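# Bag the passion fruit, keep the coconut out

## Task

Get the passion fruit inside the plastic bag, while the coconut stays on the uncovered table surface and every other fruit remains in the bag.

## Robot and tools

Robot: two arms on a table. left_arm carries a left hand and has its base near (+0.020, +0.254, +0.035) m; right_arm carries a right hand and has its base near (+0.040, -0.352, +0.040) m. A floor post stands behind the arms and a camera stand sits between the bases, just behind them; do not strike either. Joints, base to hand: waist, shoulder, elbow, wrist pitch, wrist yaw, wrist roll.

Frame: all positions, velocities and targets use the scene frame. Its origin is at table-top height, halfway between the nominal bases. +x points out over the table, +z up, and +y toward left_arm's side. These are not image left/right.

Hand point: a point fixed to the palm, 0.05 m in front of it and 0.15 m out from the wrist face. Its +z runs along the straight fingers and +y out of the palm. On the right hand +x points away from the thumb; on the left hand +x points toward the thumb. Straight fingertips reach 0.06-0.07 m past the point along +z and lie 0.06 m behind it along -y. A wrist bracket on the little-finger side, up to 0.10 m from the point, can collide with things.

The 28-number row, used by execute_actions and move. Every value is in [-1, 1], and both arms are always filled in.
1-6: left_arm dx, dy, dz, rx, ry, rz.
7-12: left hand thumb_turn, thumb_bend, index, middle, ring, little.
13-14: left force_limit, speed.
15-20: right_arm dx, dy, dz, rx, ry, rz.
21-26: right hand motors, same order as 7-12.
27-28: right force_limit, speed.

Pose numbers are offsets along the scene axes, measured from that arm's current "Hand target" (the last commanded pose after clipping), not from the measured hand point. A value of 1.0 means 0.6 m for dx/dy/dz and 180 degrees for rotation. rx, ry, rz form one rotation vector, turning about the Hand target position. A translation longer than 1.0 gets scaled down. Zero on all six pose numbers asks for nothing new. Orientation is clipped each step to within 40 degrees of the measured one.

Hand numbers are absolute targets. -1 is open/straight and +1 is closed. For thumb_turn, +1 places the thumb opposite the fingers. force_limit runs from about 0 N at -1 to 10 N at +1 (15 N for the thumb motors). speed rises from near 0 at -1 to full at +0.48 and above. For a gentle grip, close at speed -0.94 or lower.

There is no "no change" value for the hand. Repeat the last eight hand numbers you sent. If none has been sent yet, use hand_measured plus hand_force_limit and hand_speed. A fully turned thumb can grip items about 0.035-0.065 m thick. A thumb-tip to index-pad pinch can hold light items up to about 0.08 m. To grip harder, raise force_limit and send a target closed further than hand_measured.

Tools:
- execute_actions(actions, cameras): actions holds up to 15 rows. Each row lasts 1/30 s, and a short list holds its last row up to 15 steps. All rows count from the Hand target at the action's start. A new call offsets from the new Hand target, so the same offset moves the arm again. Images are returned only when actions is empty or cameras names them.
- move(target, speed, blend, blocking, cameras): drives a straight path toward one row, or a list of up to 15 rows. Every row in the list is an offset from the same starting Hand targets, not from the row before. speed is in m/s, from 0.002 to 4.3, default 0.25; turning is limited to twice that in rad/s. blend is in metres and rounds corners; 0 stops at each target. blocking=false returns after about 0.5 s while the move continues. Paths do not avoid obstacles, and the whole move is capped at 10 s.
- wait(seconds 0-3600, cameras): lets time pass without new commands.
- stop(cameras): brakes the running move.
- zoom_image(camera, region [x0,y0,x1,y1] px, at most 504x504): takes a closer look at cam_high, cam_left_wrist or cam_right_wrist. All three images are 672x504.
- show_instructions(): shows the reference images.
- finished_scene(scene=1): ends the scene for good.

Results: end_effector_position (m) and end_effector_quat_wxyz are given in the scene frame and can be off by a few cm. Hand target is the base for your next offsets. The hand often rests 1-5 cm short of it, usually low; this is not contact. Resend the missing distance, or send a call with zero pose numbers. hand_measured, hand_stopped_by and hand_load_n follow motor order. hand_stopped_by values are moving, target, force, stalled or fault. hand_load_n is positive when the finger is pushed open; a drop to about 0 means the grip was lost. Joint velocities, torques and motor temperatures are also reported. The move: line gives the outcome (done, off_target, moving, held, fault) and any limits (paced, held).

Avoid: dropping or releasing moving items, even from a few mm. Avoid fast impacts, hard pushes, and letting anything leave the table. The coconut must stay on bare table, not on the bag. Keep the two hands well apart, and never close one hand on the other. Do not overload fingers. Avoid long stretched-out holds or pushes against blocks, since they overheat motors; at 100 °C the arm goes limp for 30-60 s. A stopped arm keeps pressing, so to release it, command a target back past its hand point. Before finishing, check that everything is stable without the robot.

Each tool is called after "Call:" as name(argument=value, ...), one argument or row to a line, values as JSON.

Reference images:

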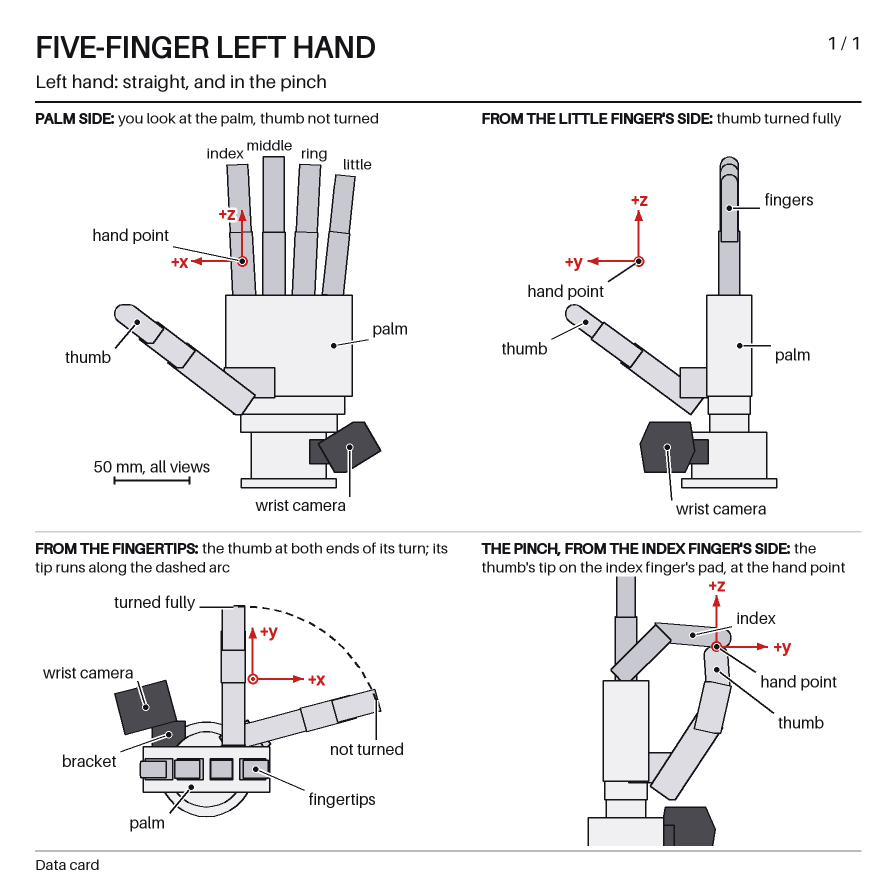

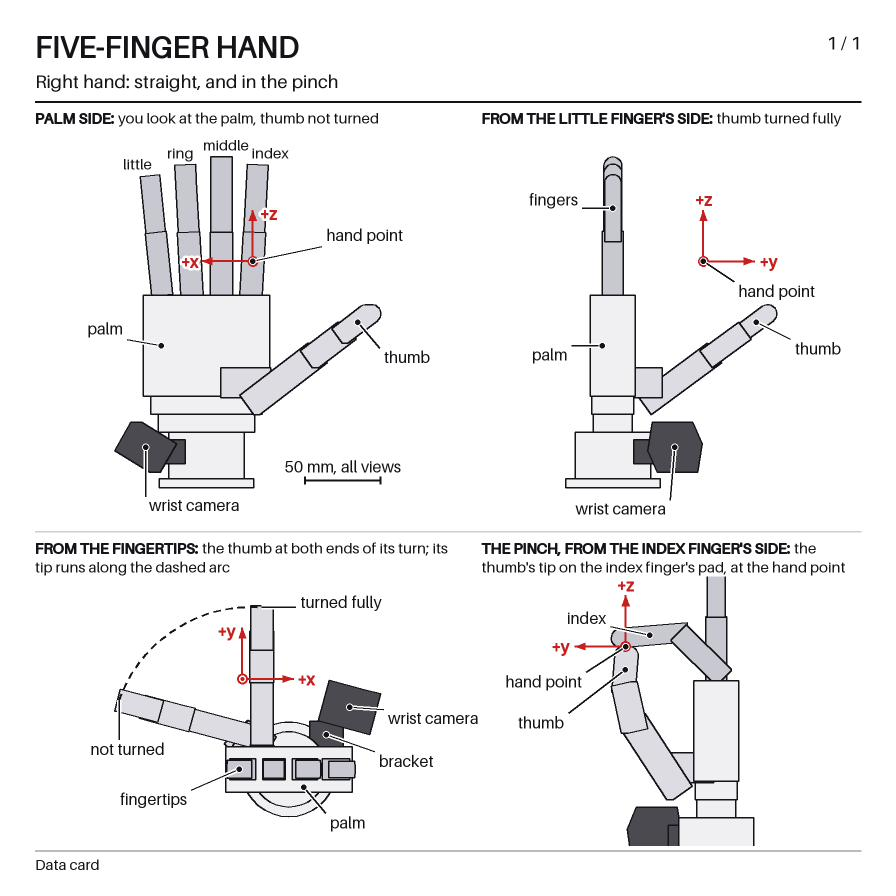

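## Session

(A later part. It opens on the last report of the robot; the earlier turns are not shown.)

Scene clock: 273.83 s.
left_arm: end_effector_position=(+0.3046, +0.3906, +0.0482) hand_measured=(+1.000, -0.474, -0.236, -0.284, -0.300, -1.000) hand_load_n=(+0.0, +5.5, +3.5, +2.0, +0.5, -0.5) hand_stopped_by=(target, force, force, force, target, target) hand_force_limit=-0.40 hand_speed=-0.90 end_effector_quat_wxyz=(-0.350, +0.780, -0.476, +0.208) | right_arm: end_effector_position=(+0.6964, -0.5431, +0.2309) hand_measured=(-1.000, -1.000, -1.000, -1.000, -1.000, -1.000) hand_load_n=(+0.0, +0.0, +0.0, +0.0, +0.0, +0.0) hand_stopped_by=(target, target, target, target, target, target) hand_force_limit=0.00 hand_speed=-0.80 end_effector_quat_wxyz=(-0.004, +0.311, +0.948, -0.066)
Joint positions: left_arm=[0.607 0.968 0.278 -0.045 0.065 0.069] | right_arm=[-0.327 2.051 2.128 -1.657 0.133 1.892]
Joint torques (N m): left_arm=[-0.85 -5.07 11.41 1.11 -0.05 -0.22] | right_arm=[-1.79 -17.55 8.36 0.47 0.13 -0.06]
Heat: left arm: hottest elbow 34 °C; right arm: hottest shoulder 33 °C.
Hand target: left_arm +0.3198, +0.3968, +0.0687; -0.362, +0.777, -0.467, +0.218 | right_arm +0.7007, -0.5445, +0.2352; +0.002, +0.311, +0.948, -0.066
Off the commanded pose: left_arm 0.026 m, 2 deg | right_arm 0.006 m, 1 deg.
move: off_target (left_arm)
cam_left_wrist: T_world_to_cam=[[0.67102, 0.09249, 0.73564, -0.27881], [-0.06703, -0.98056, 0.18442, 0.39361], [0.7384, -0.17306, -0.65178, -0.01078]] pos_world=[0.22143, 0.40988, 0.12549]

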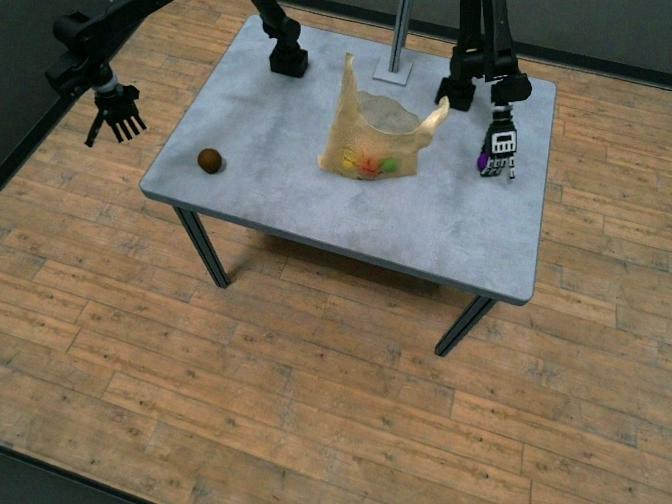

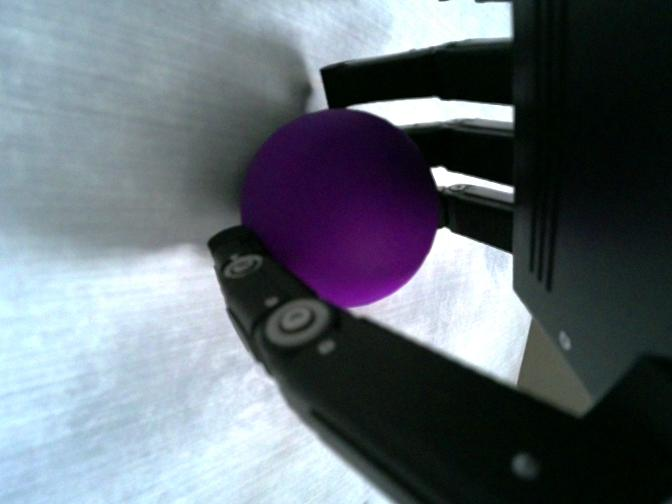

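Call:
move(
  target=[0,0,0.15,0,0,0,1,-0.3,0.1,0.1,-0.3,-1,-0.4,-0.9,0,0,0,0,0,0,-1,-1,-1,-1,-1,-1,0,-0.8],
  speed=0.06,
  cameras=["cam_high","cam_left_wrist"],
)

Scene clock: 277.73 s.
left_arm: end_effector_position=(+0.3052, +0.3908, +0.1276) hand_measured=(+1.000, -0.474, -0.236, -0.284, -0.300, -1.000) hand_load_n=(+0.0, +5.5, +3.0, +2.0, +0.0, +0.0) hand_stopped_by=(target, force, force, force, target, target) hand_force_limit=-0.40 hand_speed=-0.90 end_effector_quat_wxyz=(-0.344, +0.782, -0.477, +0.206) | right_arm: end_effector_position=(+0.6964, -0.5431, +0.2309) hand_measured=(-1.000, -1.000, -1.000, -1.000, -1.000, -1.000) hand_load_n=(+0.0, +0.0, +0.0, +0.0, +0.0, +0.0) hand_stopped_by=(target, target, target, target, target, target) hand_force_limit=0.00 hand_speed=-0.80 end_effector_quat_wxyz=(-0.004, +0.311, +0.948, -0.066)
Joint positions: left_arm=[0.606 0.782 0.445 -0.412 0.065 0.068] | right_arm=[-0.327 2.051 2.128 -1.657 0.133 1.892]
Joint torques (N m): left_arm=[-1.03 -4.31 14.27 1.16 -0.05 -0.2] | right_arm=[-1.79 -17.55 8.35 0.44 0.13 -0.05]
Heat: left arm: hottest elbow 34 °C; right arm: hottest shoulder 33 °C.
Hand target: left_arm +0.3198, +0.3969, +0.1589; -0.362, +0.777, -0.467, +0.218 | right_arm +0.7007, -0.5445, +0.2352; +0.002, +0.311, +0.948, -0.066
Off the commanded pose: left_arm 0.035 m, 3 deg | right_arm 0.006 m, 1 deg.
move: off_target (left_arm)
cam_left_wrist: T_world_to_cam=[[0.67964, 0.09814, 0.72695, -0.34144], [-0.06494, -0.97907, 0.1929, 0.37692], [0.73067, -0.17831, -0.65904, 0.04581]] pos_world=[0.22306, 0.4107, 0.2057]

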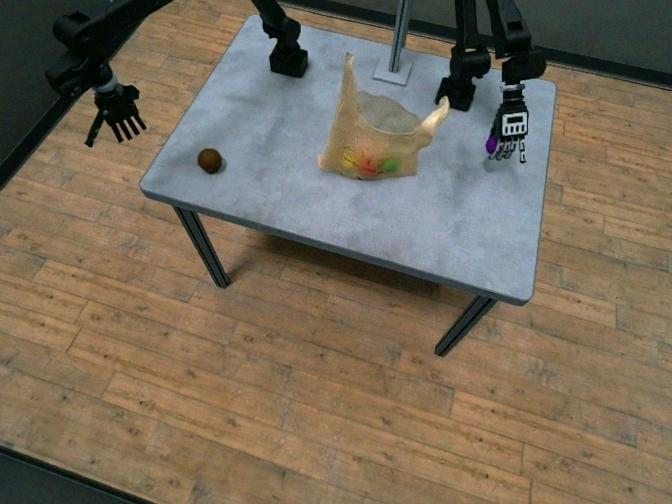

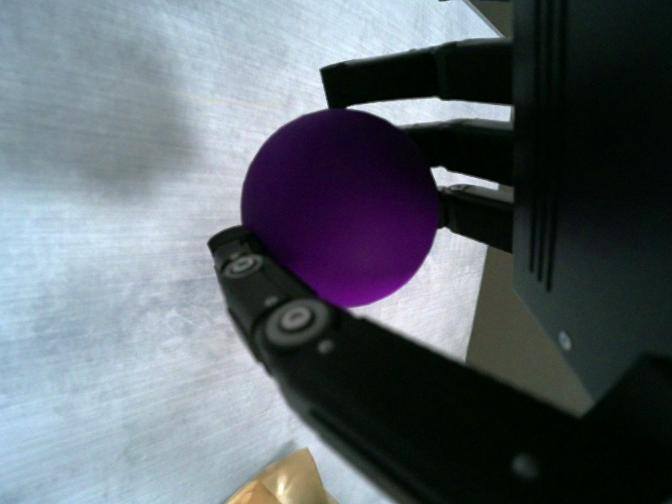

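Call:
move(
  target=[0,0,0.4,0,0,0,1,-0.3,0.1,0.1,-0.3,-1,-0.4,-0.9,0,0,0,0,0,0,-1,-1,-1,-1,-1,-1,0,-0.8],
  speed=0.12,
  cameras=["cam_high","cam_left_wrist"],
)

Scene clock: 328.30 s.
left_arm: end_effector_position=(+0.3147, +0.3970, +0.3742) hand_measured=(+1.000, -0.474, -0.236, -0.284, -0.300, -1.000) hand_load_n=(+0.0, +5.5, +3.0, +2.0, +0.0, +0.0) hand_stopped_by=(target, force, force, force, target, target) hand_force_limit=-0.40 hand_speed=-0.90 end_effector_quat_wxyz=(-0.353, +0.778, -0.475, +0.210) | right_arm: end_effector_position=(+0.6964, -0.5431, +0.2309) hand_measured=(-1.000, -1.000, -1.000, -1.000, -1.000, -1.000) hand_load_n=(+0.0, +0.0, +0.0, +0.0, +0.0, +0.0) hand_stopped_by=(target, target, target, target, target, target) hand_force_limit=0.00 hand_speed=-0.80 end_effector_quat_wxyz=(-0.004, +0.311, +0.948, -0.066)
Joint positions: left_arm=[0.606 0.79 1.097 -1.033 0.065 0.068] | right_arm=[-0.327 2.051 2.128 -1.657 0.133 1.892]
Joint torques (N m): left_arm=[-0.85 -2.49 14.64 1.09 -0.04 -0.2] | right_arm=[-1.79 -17.67 8.36 0.49 0.13 -0.05]
Heat: left arm: hottest elbow 41 °C; right arm: hottest shoulder 33 °C.
Hand target: left_arm +0.3199, +0.3969, +0.3988; -0.362, +0.777, -0.467, +0.218 | right_arm +0.7007, -0.5445, +0.2352; +0.002, +0.311, +0.948, -0.066
Off the commanded pose: left_arm 0.025 m, 2 deg | right_arm 0.006 m, 1 deg.
move: off_target (left_arm)
cam_left_wrist: T_world_to_cam=[[0.66572, 0.0892, 0.74085, -0.52514], [-0.06843, -0.98135, 0.17965, 0.3429], [0.74306, -0.1703, -0.6472, 0.19103]] pos_world=[0.23112, 0.41587, 0.45109]

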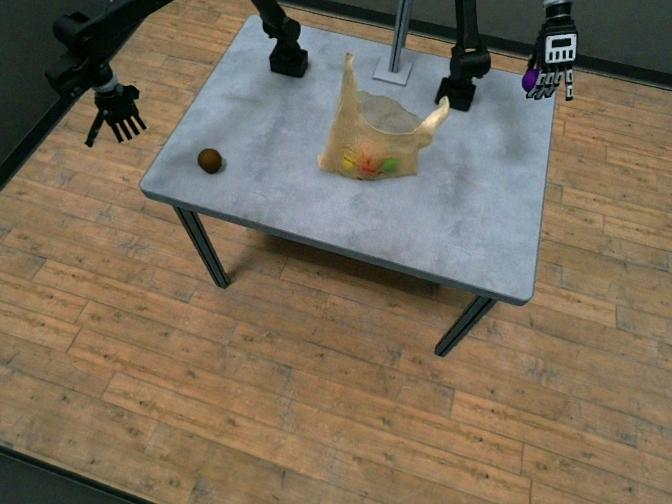

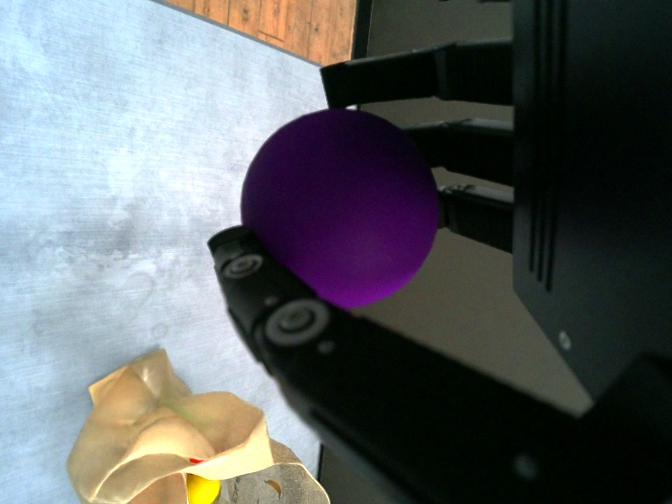

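Call:
move(
  target=[0.0418,-0.2115,0.035,-0.0038,0.1438,-0.2896,1,-0.3,0.1,0.1,-0.3,-1,-0.4,-0.9,0,0,0,0,0,0,-1,-1,-1,-1,-1,-1,0,-0.8],
  speed=0.12,
  cameras=["cam_high","cam_left_wrist"],
)

Scene clock: 338.03 s.
left_arm: end_effector_position=(+0.3392, +0.2704, +0.4032) hand_measured=(+1.000, -0.474, -0.236, -0.284, -0.300, -1.000) hand_load_n=(+0.0, +5.5, +3.0, +2.0, +0.0, +0.0) hand_stopped_by=(target, force, force, force, target, target) hand_force_limit=-0.40 hand_speed=-0.90 end_effector_quat_wxyz=(+0.106, -0.538, +0.817, -0.178) | right_arm: end_effector_position=(+0.6964, -0.5431, +0.2309) hand_measured=(-1.000, -1.000, -1.000, -1.000, -1.000, -1.000) hand_load_n=(+0.0, +0.0, +0.0, +0.0, +0.0, +0.0) hand_stopped_by=(target, target, target, target, target, target) hand_force_limit=0.00 hand_speed=-0.80 end_effector_quat_wxyz=(-0.004, +0.311, +0.948, -0.066)
Joint positions: left_arm=[0.218 1.164 1.523 -1.587 0.243 0.548] | right_arm=[-0.327 2.051 2.128 -1.657 0.133 1.892]
Joint torques (N m): left_arm=[-1.08 -7.12 13.55 0.35 0.41 0.16] | right_arm=[-1.85 -17.55 8.38 0.47 0.14 -0.05]
Heat: left arm: hottest elbow 41 °C; right arm: hottest shoulder 33 °C.
Hand target: left_arm +0.3450, +0.2700, +0.4198; +0.115, -0.524, +0.823, -0.183 | right_arm +0.7007, -0.5445, +0.2352; +0.002, +0.311, +0.948, -0.066
Off the commanded pose: left_arm 0.018 m, 2 deg | right_arm 0.006 m, 1 deg.
move: off_target (left_arm)
cam_left_wrist: T_world_to_cam=[[0.72532, -0.54845, 0.41608, -0.26844], [-0.6876, -0.60652, 0.39916, 0.2353], [0.03344, -0.57562, -0.81703, 0.58874]] pos_world=[0.3368, 0.33438, 0.49879]

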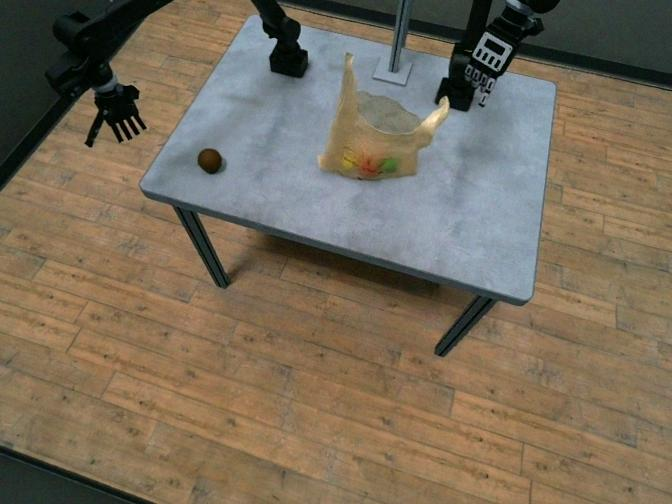

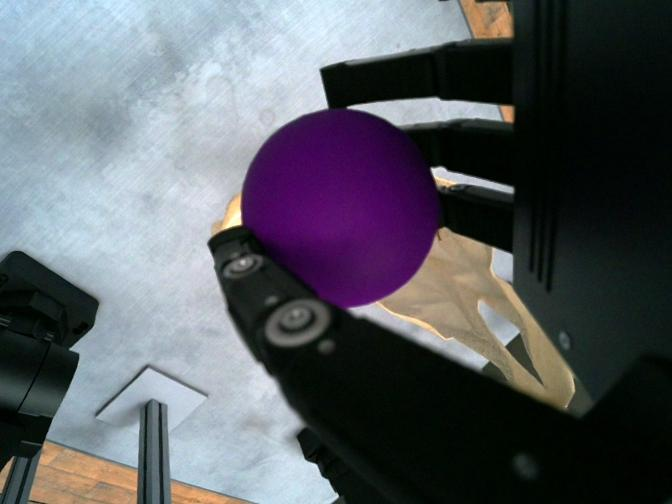

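Call:
move(
  target=[0.0667,-0.25,0.017,-0.0495,-0.0315,-0.3602,1,-0.3,0.1,0.1,-0.3,-1,-0.4,-0.9,0,0,0,0,0,0,-1,-1,-1,-1,-1,-1,0,-0.8],
  speed=0.1,
  cameras=["cam_high","cam_left_wrist"],
)

Call:
zoom_image(
  camera="cam_high",
  region=[300, 0, 500, 200],
)

Scene clock: 349.23 s.
left_arm: end_effector_position=(+0.3784, +0.1237, +0.4147) hand_measured=(+1.000, -0.474, -0.236, -0.284, -0.300, -1.000) hand_load_n=(+0.0, +6.0, +3.0, +2.0, +0.0, +0.0) hand_stopped_by=(target, force, force, force, target, target) hand_force_limit=-0.40 hand_speed=-0.90 end_effector_quat_wxyz=(+0.048, -0.033, +0.950, -0.306) | right_arm: end_effector_position=(+0.6964, -0.5431, +0.2309) hand_measured=(-1.000, -1.000, -1.000, -1.000, -1.000, -1.000) hand_load_n=(+0.0, +0.0, +0.0, +0.0, +0.0, +0.0) hand_stopped_by=(target, target, target, target, target, target) hand_force_limit=0.00 hand_speed=-0.80 end_effector_quat_wxyz=(-0.004, +0.311, +0.948, -0.066)
Joint positions: left_arm=[-0.136 1.331 1.681 -1.669 0.584 1.255] | right_arm=[-0.327 2.051 2.128 -1.657 0.133 1.892]
Joint torques (N m): left_arm=[-0.91 -9.35 13.33 0.14 0.78 0.21] | right_arm=[-1.79 -17.67 8.39 0.5 0.13 -0.06]
Heat: left arm: hottest elbow 41 °C; right arm: hottest shoulder 33 °C.
Hand target: left_arm +0.3850, +0.1201, +0.4300; -0.001, +0.000, +0.954, -0.301 | right_arm +0.7007, -0.5445, +0.2352; +0.002, +0.311, +0.948, -0.066
Off the commanded pose: left_arm 0.017 m, 7 deg | right_arm 0.006 m, 1 deg.
joint sent to its limit (left arm) — joint 4 (wrist pitch), lower limit. The joint targets are off in orientation, not in position.
move: off_target (left_arm)
cam_left_wrist: T_world_to_cam=[[-0.18927, -0.79928, 0.57037, -0.06894], [-0.89595, 0.37827, 0.23276, 0.19478], [-0.4018, -0.46697, -0.78771, 0.65158]] pos_world=[0.42327, 0.17549, 0.50724]

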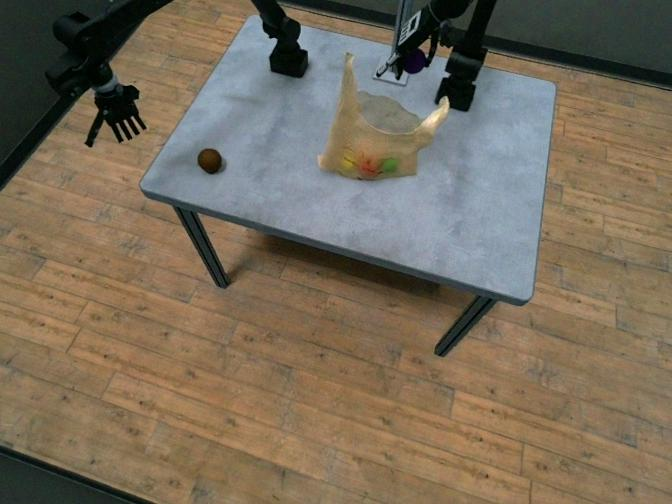

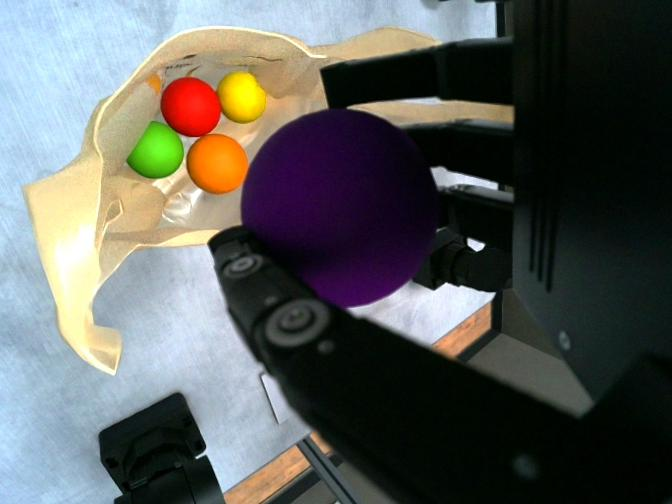

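Scaled by 2.520.

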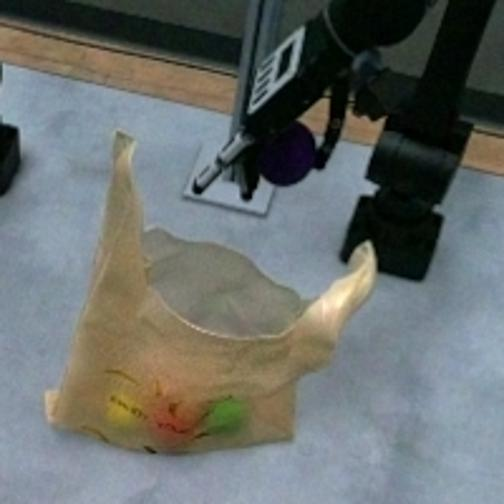

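Call:
move(
  target=[-0.0217,-0.097,-0.05,0,0,0,1,-0.3,0.1,0.1,-0.3,0.8,-0.4,-0.8,0,0,0,0,0,0,-1,-1,-1,-1,-1,-1,0,-0.8],
  speed=0.08,
  cameras=["cam_high","cam_left_wrist"],
)

Call:
zoom_image(
  camera="cam_high",
  region=[300, 0, 500, 200],
)

Scene clock: 374.53 s.
left_arm: end_effector_position=(+0.3644, +0.0663, +0.3952) hand_measured=(+1.000, -0.474, -0.236, -0.284, -0.300, +0.800) hand_load_n=(+0.0, +5.5, +3.0, +2.0, -0.5, +0.0) hand_stopped_by=(target, force, force, force, target, target) hand_force_limit=-0.40 hand_speed=-0.80 end_effector_quat_wxyz=(-0.008, +0.005, +0.954, -0.300) | right_arm: end_effector_position=(+0.6964, -0.5431, +0.2309) hand_measured=(-1.000, -1.000, -1.000, -1.000, -1.000, -1.000) hand_load_n=(+0.0, +0.0, +0.0, +0.0, +0.0, +0.0) hand_stopped_by=(target, target, target, target, target, target) hand_force_limit=0.00 hand_speed=-0.80 end_effector_quat_wxyz=(-0.004, +0.311, +0.948, -0.066)
Joint positions: left_arm=[-0.287 1.387 1.681 -1.669 0.58 1.201] | right_arm=[-0.327 2.051 2.128 -1.657 0.133 1.892]
Joint torques (N m): left_arm=[-0.91 -10.58 11.19 1.21 0.34 -0.22] | right_arm=[-1.73 -17.49 8.39 0.51 0.13 -0.06]
Heat: left arm: hottest elbow 39 °C; right arm: hottest shoulder 33 °C.
Hand target: left_arm +0.3720, +0.0619, +0.4000; -0.001, +0.000, +0.954, -0.301 | right_arm +0.7007, -0.5445, +0.2352; +0.002, +0.311, +0.948, -0.066
Off the commanded pose: left_arm 0.010 m, 1 deg | right_arm 0.006 m, 1 deg.
move: done
cam_left_wrist: T_world_to_cam=[[-0.22535, -0.78584, 0.57591, -0.09622], [-0.82781, 0.46614, 0.31215, 0.14644], [-0.51375, -0.4064, -0.75558, 0.62779]] pos_world=[0.42207, 0.11126, 0.48405]

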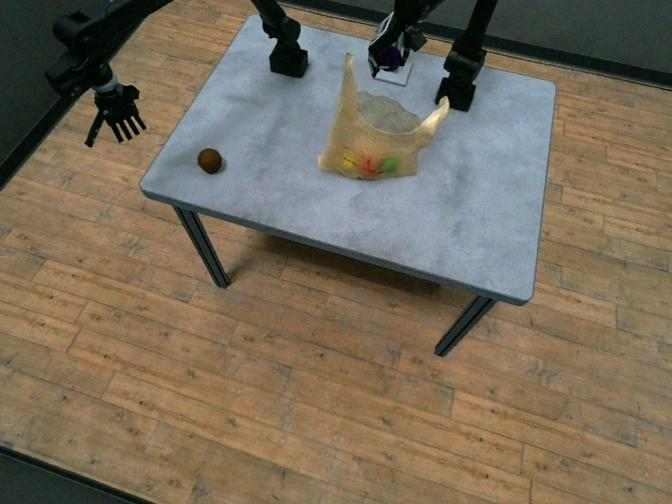

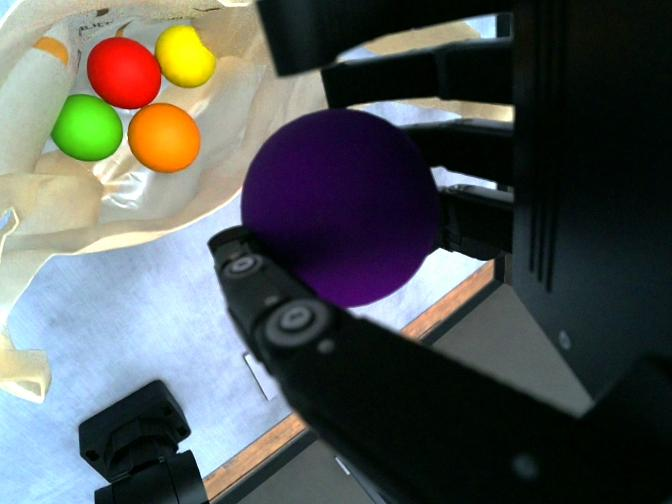

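Scaled by 2.520.

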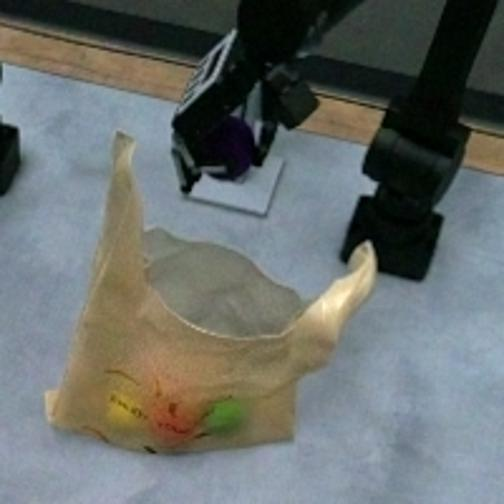

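Call:
move(
  target=[0.015,0,-0.2,0,0,0,1,-0.3,0.1,0.1,-0.3,0.8,-0.4,-0.8,0,0,0,0,0,0,-1,-1,-1,-1,-1,-1,0,-0.8],
  speed=0.07,
  cameras=["cam_high","cam_left_wrist"],
)

Call:
zoom_image(
  camera="cam_high",
  region=[300, 0, 500, 200],
)

Scene clock: 390.33 s.
left_arm: end_effector_position=(+0.3775, +0.0619, +0.2783) hand_measured=(+1.000, -0.474, -0.236, -0.284, -0.300, +0.800) hand_load_n=(+0.0, +5.5, +3.0, +2.0, +0.0, +0.0) hand_stopped_by=(target, force, force, force, target, target) hand_force_limit=-0.40 hand_speed=-0.80 end_effector_quat_wxyz=(-0.012, +0.003, +0.954, -0.298) | right_arm: end_effector_position=(+0.6964, -0.5431, +0.2309) hand_measured=(-1.000, -1.000, -1.000, -1.000, -1.000, -1.000) hand_load_n=(+0.0, +0.0, +0.0, +0.0, +0.0, +0.0) hand_stopped_by=(target, target, target, target, target, target) hand_force_limit=0.00 hand_speed=-0.80 end_effector_quat_wxyz=(-0.004, +0.311, +0.948, -0.066)
Joint positions: left_arm=[-0.287 1.387 1.371 -1.368 0.58 1.201] | right_arm=[-0.327 2.051 2.128 -1.657 0.133 1.892]
Joint torques (N m): left_arm=[-0.09 -12.57 9.05 1.7 0.4 -0.15] | right_arm=[-1.73 -17.61 8.39 0.49 0.13 -0.05]
Heat: left arm: hottest elbow 39 °C; right arm: hottest shoulder 33 °C.
Hand target: left_arm +0.3809, +0.0619, +0.2799; -0.001, +0.000, +0.954, -0.301 | right_arm +0.7007, -0.5445, +0.2352; +0.002, +0.311, +0.948, -0.066
Off the commanded pose: left_arm 0.004 m, 1 deg | right_arm 0.006 m, 1 deg.
move: done
cam_left_wrist: T_world_to_cam=[[-0.22016, -0.78756, 0.57557, -0.03124], [-0.82493, 0.46522, 0.32102, 0.19233], [-0.52059, -0.40413, -0.75211, 0.54594]] pos_world=[0.43599, 0.10655, 0.36684]

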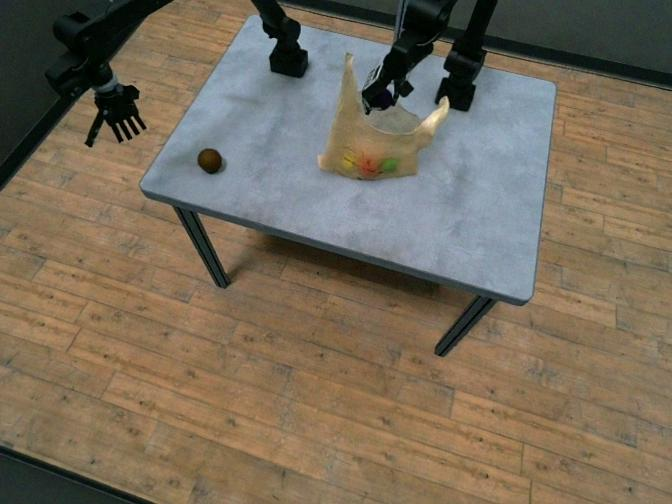

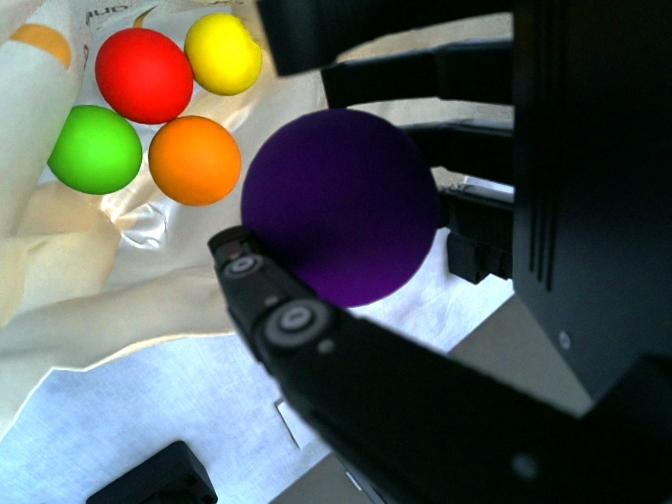

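Scaled by 2.520.

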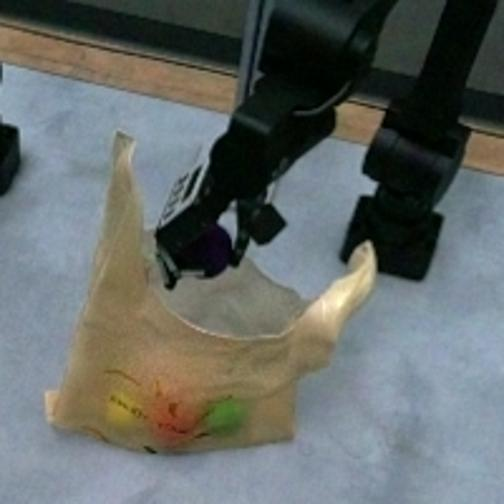

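Call:
move(
  target=[-0.0082,-0.045,-0.158,0,0,0,1,-0.3,0.1,0.1,-0.3,0.8,-0.4,-0.8,0,0,0,0,0,0,-1,-1,-1,-1,-1,-1,0,-0.8],
  speed=0.06,
  cameras=["cam_high","cam_left_wrist"],
)

Call:
zoom_image(
  camera="cam_high",
  region=[300, 0, 500, 200],
)

Scene clock: 418.47 s.
left_arm: end_effector_position=(+0.3736, +0.0392, +0.1917) hand_measured=(+1.000, -0.474, -0.236, -0.284, -0.300, +0.800) hand_load_n=(+0.0, +6.0, +3.0, +2.0, +0.0, +0.0) hand_stopped_by=(target, force, force, force, target, target) hand_force_limit=-0.40 hand_speed=-0.80 end_effector_quat_wxyz=(+0.000, +0.006, +0.953, -0.302) | right_arm: end_effector_position=(+0.6964, -0.5431, +0.2309) hand_measured=(-1.000, -1.000, -1.000, -1.000, -1.000, -1.000) hand_load_n=(+0.0, +0.0, +0.0, +0.0, +0.0, +0.0) hand_stopped_by=(target, target, target, target, target, target) hand_force_limit=0.00 hand_speed=-0.80 end_effector_quat_wxyz=(-0.004, +0.311, +0.948, -0.066)
Joint positions: left_arm=[-0.342 1.402 1.156 -1.075 0.567 1.134] | right_arm=[-0.327 2.051 2.128 -1.657 0.133 1.892]
Joint torques (N m): left_arm=[-0.91 -11.16 8.85 1.84 0.33 -0.25] | right_arm=[-1.73 -17.67 8.4 0.47 0.13 -0.05]
Heat: left arm: hottest elbow 38 °C; right arm: hottest shoulder 33 °C.
Hand target: left_arm +0.3761, +0.0348, +0.1852; -0.001, +0.000, +0.954, -0.301 | right_arm +0.7007, -0.5445, +0.2352; +0.002, +0.311, +0.948, -0.066
Off the commanded pose: left_arm 0.008 m, 1 deg | right_arm 0.006 m, 1 deg.
move: done
cam_left_wrist: T_world_to_cam=[[-0.23269, -0.78366, 0.57596, 0.00432], [-0.83354, 0.46581, 0.29703, 0.23528], [-0.50106, -0.41097, -0.7616, 0.46444]] pos_world=[0.42983, 0.08467, 0.28135]

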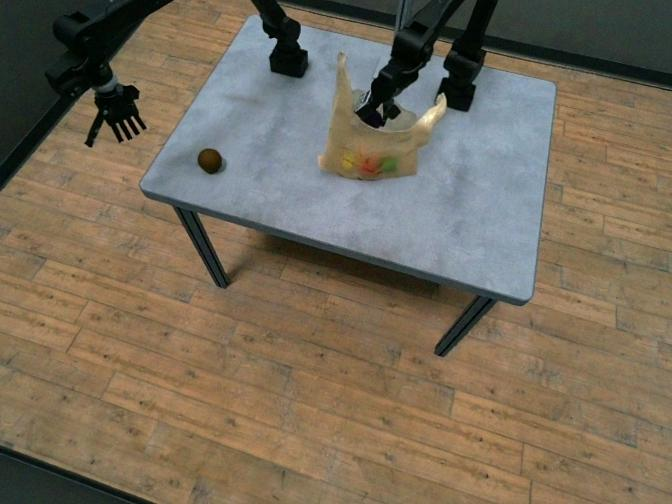

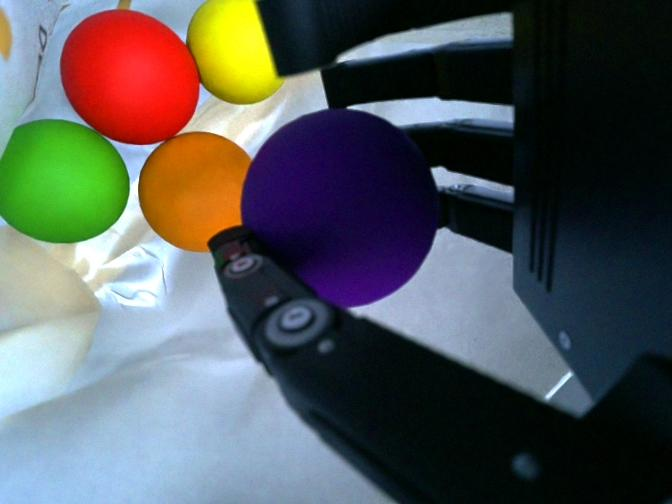

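Scaled by 2.520.

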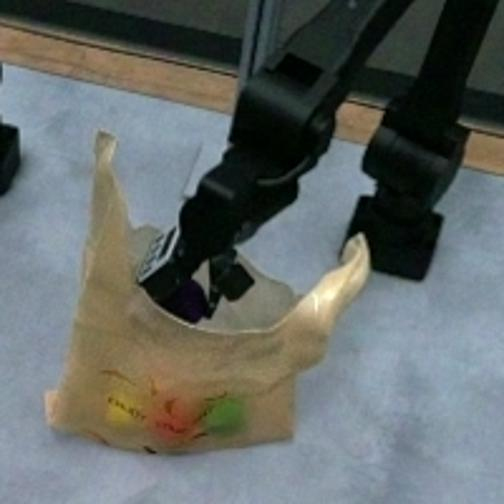

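Call:
move(
  target=[
    [0,0.037,-0.01,0,0,0,1,-0.3,0.1,0.1,-0.3,0.8,-0.4,-0.8,0,0,0,0,0,0,-1,-1,-1,-1,-1,-1,0,-0.8],
    [0,0.03,-0.09,0,0,0,1,-0.3,0.1,0.1,-0.3,0.8,-0.4,-0.8,0,0,0,0,0,0,-1,-1,-1,-1,-1,-1,0,-0.8],
  ],
  speed=0.05,
  blend=[0.01,0],
  cameras=["cam_high","cam_left_wrist"],
)

Call:
zoom_image(
  camera="cam_high",
  region=[300, 0, 500, 200],
)

Scene clock: 429.10 s.
left_arm: end_effector_position=(+0.3724, +0.0554, +0.1384) hand_measured=(+1.000, -0.474, -0.236, -0.284, -0.300, +0.800) hand_load_n=(+0.0, +6.0, +3.0, +2.0, +0.0, +0.0) hand_stopped_by=(target, force, force, force, target, target) hand_force_limit=-0.40 hand_speed=-0.80 end_effector_quat_wxyz=(-0.003, -0.008, +0.954, -0.298) | right_arm: end_effector_position=(+0.6964, -0.5431, +0.2309) hand_measured=(-1.000, -1.000, -1.000, -1.000, -1.000, -1.000) hand_load_n=(+0.0, +0.0, +0.0, +0.0, +0.0, +0.0) hand_stopped_by=(target, target, target, target, target, target) hand_force_limit=0.00 hand_speed=-0.80 end_effector_quat_wxyz=(-0.004, +0.311, +0.948, -0.066)
Joint positions: left_arm=[-0.307 1.437 1.046 -0.953 0.567 1.147] | right_arm=[-0.327 2.051 2.128 -1.657 0.133 1.892]
Joint torques (N m): left_arm=[-0.56 -10.75 8.29 1.74 0.72 0.15] | right_arm=[-1.73 -17.61 8.39 0.5 0.13 -0.05]
Heat: left arm: hottest elbow 38 °C; right arm: hottest shoulder 33 °C.
Hand target: left_arm +0.3761, +0.0528, +0.1313; -0.001, +0.000, +0.954, -0.301 | right_arm +0.7007, -0.5445, +0.2352; +0.002, +0.311, +0.948, -0.066
Off the commanded pose: left_arm 0.008 m, 1 deg | right_arm 0.006 m, 1 deg.
move: done
cam_left_wrist: T_world_to_cam=[[-0.20555, -0.79358, 0.5727, 0.03838], [-0.84049, 0.44292, 0.31208, 0.2443], [-0.50132, -0.4172, -0.75804, 0.42976]] pos_world=[0.42867, 0.10155, 0.22755]

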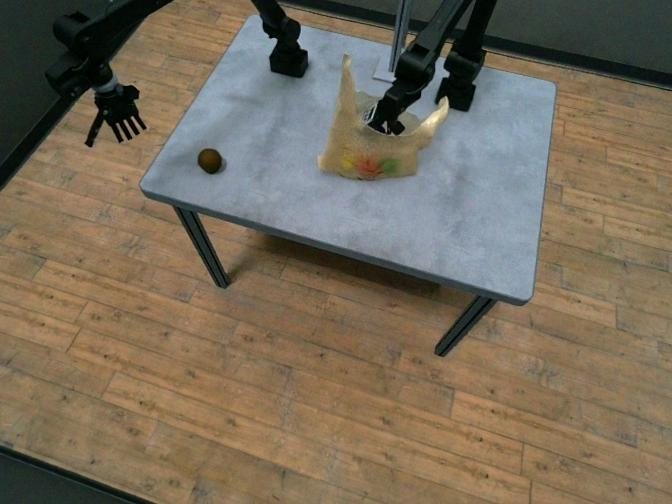

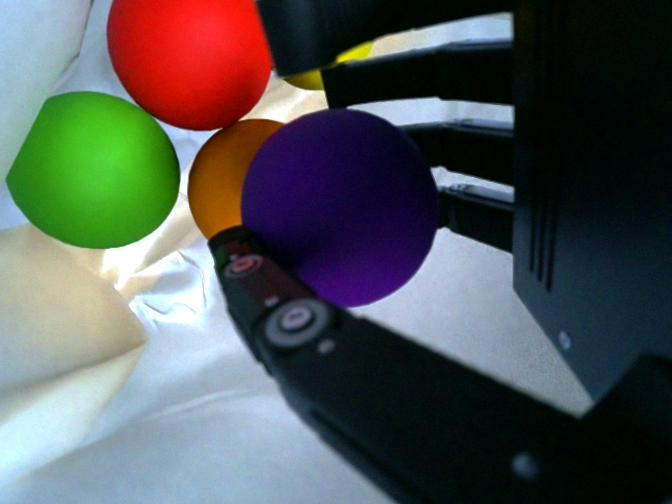

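Scaled by 2.520.

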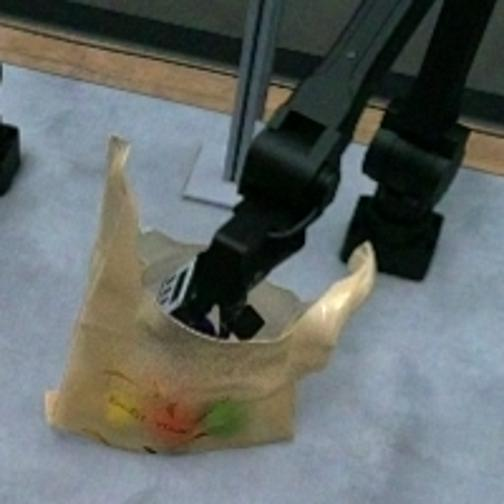

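Call:
move(
  target=[
    [-0.0027,-0.0413,-0.0388,0,0,0,1,-0.3,0.1,0.1,-0.3,0.8,-0.4,-0.8,0,0,0,0,0,0,-1,-1,-1,-1,-1,-1,0,-0.8],
    [-0.0027,-0.083,-0.0655,0,0,0,1,-0.3,0.1,0.1,-0.3,0.8,-0.4,-0.8,0,0,0,0,0,0,-1,-1,-1,-1,-1,-1,0,-0.8],
  ],
  speed=0.05,
  blend=[0.01,0],
  cameras=["cam_high","cam_left_wrist"],
)

Call:
zoom_image(
  camera="cam_high",
  region=[300, 0, 500, 200],
)

Scene clock: 441.07 s.
left_arm: end_effector_position=(+0.3743, +0.0054, +0.1015) hand_measured=(+1.000, -0.474, -0.236, -0.284, -0.300, +0.800) hand_load_n=(+0.0, +5.5, +3.0, +2.0, +0.0, +0.0) hand_stopped_by=(target, force, force, force, target, target) hand_force_limit=-0.40 hand_speed=-0.80 end_effector_quat_wxyz=(+0.003, +0.009, +0.953, -0.304) | right_arm: end_effector_position=(+0.6964, -0.5431, +0.2309) hand_measured=(-1.000, -1.000, -1.000, -1.000, -1.000, -1.000) hand_load_n=(+0.0, +0.0, +0.0, +0.0, +0.0, +0.0) hand_stopped_by=(target, target, target, target, target, target) hand_force_limit=0.00 hand_speed=-0.80 end_effector_quat_wxyz=(-0.004, +0.311, +0.948, -0.066)
Joint positions: left_arm=[-0.415 1.516 1.021 -0.777 0.548 1.055] | right_arm=[-0.327 2.051 2.128 -1.657 0.133 1.892]
Joint torques (N m): left_arm=[-0.91 -11.52 7.92 1.92 0.27 -0.21] | right_arm=[-1.73 -17.55 8.4 0.49 0.13 -0.05]
Heat: left arm: hottest elbow 37 °C; right arm: hottest shoulder 34 °C.
Hand target: left_arm +0.3745, +0.0031, +0.0918; -0.001, +0.000, +0.954, -0.301 | right_arm +0.7007, -0.5445, +0.2352; +0.002, +0.311, +0.948, -0.066
Off the commanded pose: left_arm 0.010 m, 1 deg | right_arm 0.006 m, 1 deg.
move: done
cam_left_wrist: T_world_to_cam=[[-0.23918, -0.78081, 0.57718, 0.03221], [-0.83417, 0.46947, 0.28942, 0.2794], [-0.49695, -0.41224, -0.76361, 0.38083]] pos_world=[0.43002, 0.05098, 0.19135]

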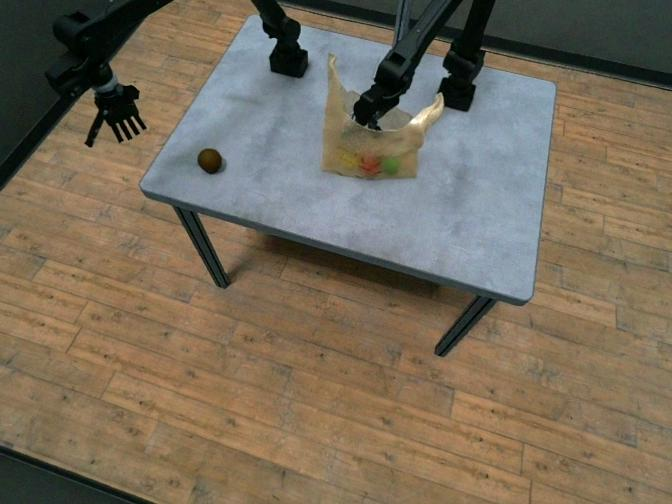

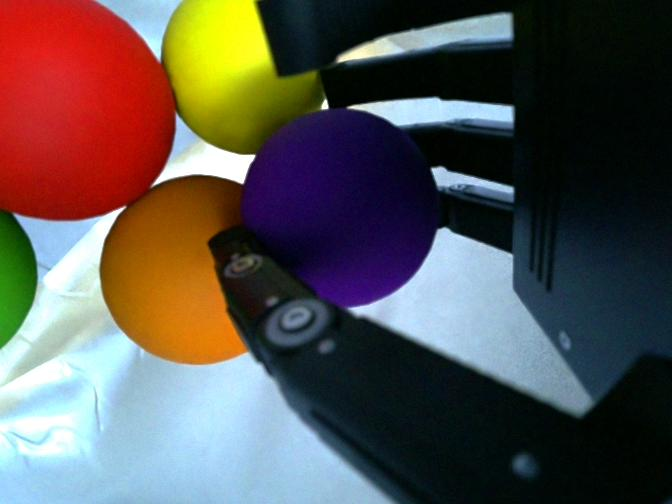

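Scaled by 2.520.

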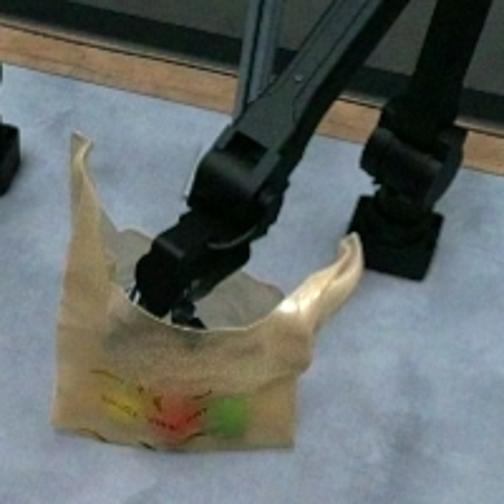

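Call:
move(
  target=[-0.0175,-0.03,-0.043,0,0,0,1,-0.3,0.1,0.1,-0.3,0.8,-0.4,-0.8,0,0,0,0,0,0,-1,-1,-1,-1,-1,-1,0,-0.8],
  speed=0.04,
  cameras=["cam_high","cam_left_wrist"],
)

Call:
zoom_image(
  camera="cam_high",
  region=[300, 0, 500, 200],
)

Scene clock: 456.80 s.
left_arm: end_effector_position=(+0.3688, -0.0152, +0.0828) hand_measured=(+1.000, -0.474, -0.236, -0.284, -0.300, +0.800) hand_load_n=(-0.5, +5.5, +3.0, +2.0, +0.0, +0.0) hand_stopped_by=(target, force, force, force, target, target) hand_force_limit=-0.40 hand_speed=-0.80 end_effector_quat_wxyz=(+0.010, +0.011, +0.951, -0.308) | right_arm: end_effector_position=(+0.6964, -0.5431, +0.2309) hand_measured=(-1.000, -1.000, -1.000, -1.000, -1.000, -1.000) hand_load_n=(+0.0, +0.0, +0.0, +0.0, +0.0, +0.0) hand_stopped_by=(target, target, target, target, target, target) hand_force_limit=0.00 hand_speed=-0.80 end_effector_quat_wxyz=(-0.004, +0.311, +0.948, -0.066)
Joint positions: left_arm=[-0.463 1.539 0.987 -0.674 0.535 1.001] | right_arm=[-0.327 2.051 2.128 -1.657 0.133 1.892]
Joint torques (N m): left_arm=[-0.91 -10.99 7.05 2.04 0.19 -0.23] | right_arm=[-1.67 -17.67 8.39 0.49 0.13 -0.05]
Heat: left arm: hottest elbow 37 °C; right arm: hottest shoulder 34 °C.
Hand target: left_arm +0.3640, -0.0150, +0.0661; -0.001, +0.000, +0.954, -0.301 | right_arm +0.7007, -0.5445, +0.2352; +0.002, +0.311, +0.948, -0.066
Off the commanded pose: left_arm 0.018 m, 2 deg | right_arm 0.006 m, 1 deg.
move: off_target (left_arm)
cam_left_wrist: T_world_to_cam=[[-0.24763, -0.77507, 0.58133, 0.0285], [-0.8387, 0.47187, 0.27187, 0.29297], [-0.48503, -0.42024, -0.7669, 0.35111]] pos_world=[0.42308, 0.0314, 0.17305]

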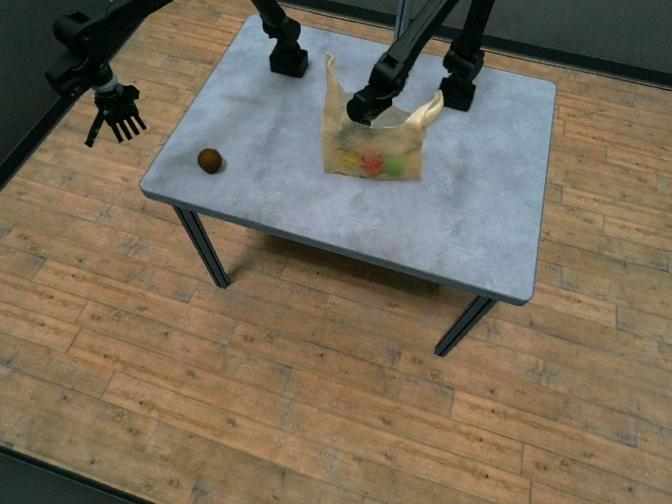

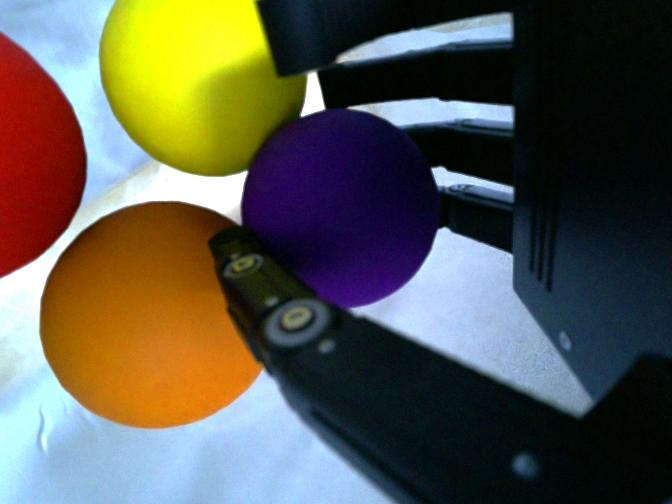

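Scaled by 2.520.

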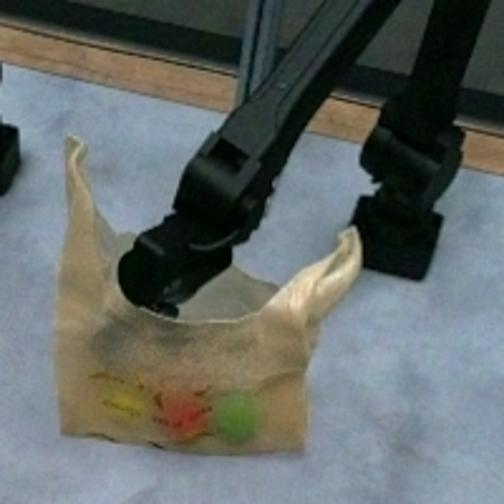

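Call:
move(
  target=[
    [-0.022,-0.003,0,0,0,0,1,-0.3,0.1,0.1,-0.3,0.8,-0.4,-0.8,0,0,0,0,0,0,-1,-1,-1,-1,-1,-1,0,-0.8],
    [-0.022,-0.005,-0.027,0,0,0,1,-0.3,0.1,0.1,-0.3,0.8,-0.4,-0.8,0,0,0,0,0,0,-1,-1,-1,-1,-1,-1,0,-0.8],
  ],
  speed=0.04,
  blend=[0.005,0],
  cameras=["cam_high","cam_left_wrist"],
)

Call:
zoom_image(
  camera="cam_high",
  region=[300, 0, 500, 200],
)

Scene clock: 467.73 s.
left_arm: end_effector_position=(+0.3515, -0.0147, +0.0582) hand_measured=(+1.000, -0.474, -0.236, -0.284, -0.300, +0.800) hand_load_n=(+0.0, +5.5, +3.0, +2.0, +0.0, +0.0) hand_stopped_by=(target, force, force, force, target, target) hand_force_limit=-0.40 hand_speed=-0.80 end_effector_quat_wxyz=(+0.001, +0.007, +0.953, -0.302) | right_arm: end_effector_position=(+0.6964, -0.5431, +0.2309) hand_measured=(-1.000, -1.000, -1.000, -1.000, -1.000, -1.000) hand_load_n=(+0.0, +0.0, +0.0, +0.0, +0.0, +0.0) hand_stopped_by=(target, target, target, target, target, target) hand_force_limit=0.00 hand_speed=-0.80 end_effector_quat_wxyz=(-0.004, +0.311, +0.948, -0.066)
Joint positions: left_arm=[-0.483 1.553 0.928 -0.612 0.526 0.977] | right_arm=[-0.327 2.051 2.128 -1.657 0.133 1.892]
Joint torques (N m): left_arm=[-0.97 -11.63 7.43 2.14 0.3 -0.23] | right_arm=[-1.9 -17.61 8.38 0.46 0.14 -0.05]
Heat: left arm: hottest elbow 36 °C; right arm: hottest shoulder 34 °C.
Hand target: left_arm +0.3507, -0.0180, +0.0500; -0.001, +0.000, +0.954, -0.301 | right_arm +0.7007, -0.5445, +0.2352; +0.002, +0.311, +0.948, -0.066
Off the commanded pose: left_arm 0.009 m, 1 deg | right_arm 0.006 m, 1 deg.
move: done
cam_left_wrist: T_world_to_cam=[[-0.23413, -0.78326, 0.57592, 0.03442], [-0.83426, 0.46603, 0.29466, 0.28195], [-0.49919, -0.41148, -0.76255, 0.32883]] pos_world=[0.40743, 0.03087, 0.14785]

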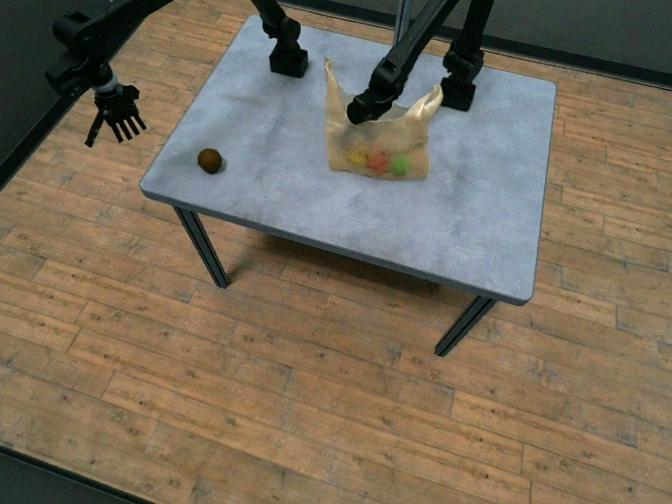

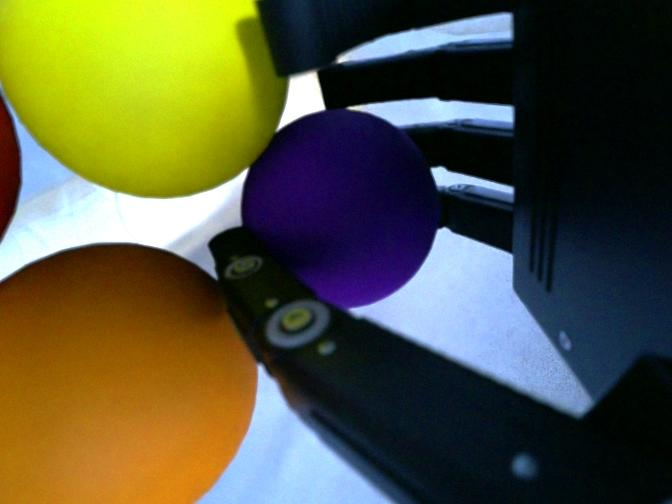

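Scaled by 2.520.

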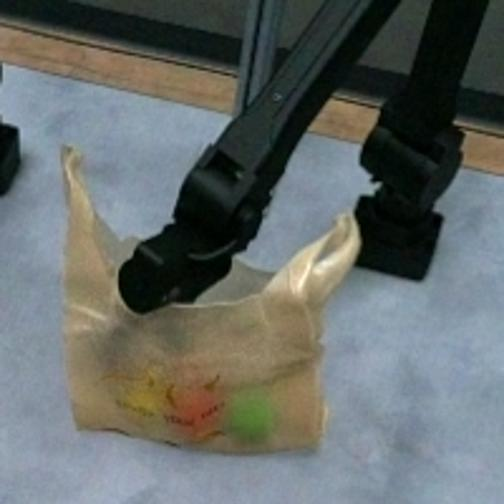

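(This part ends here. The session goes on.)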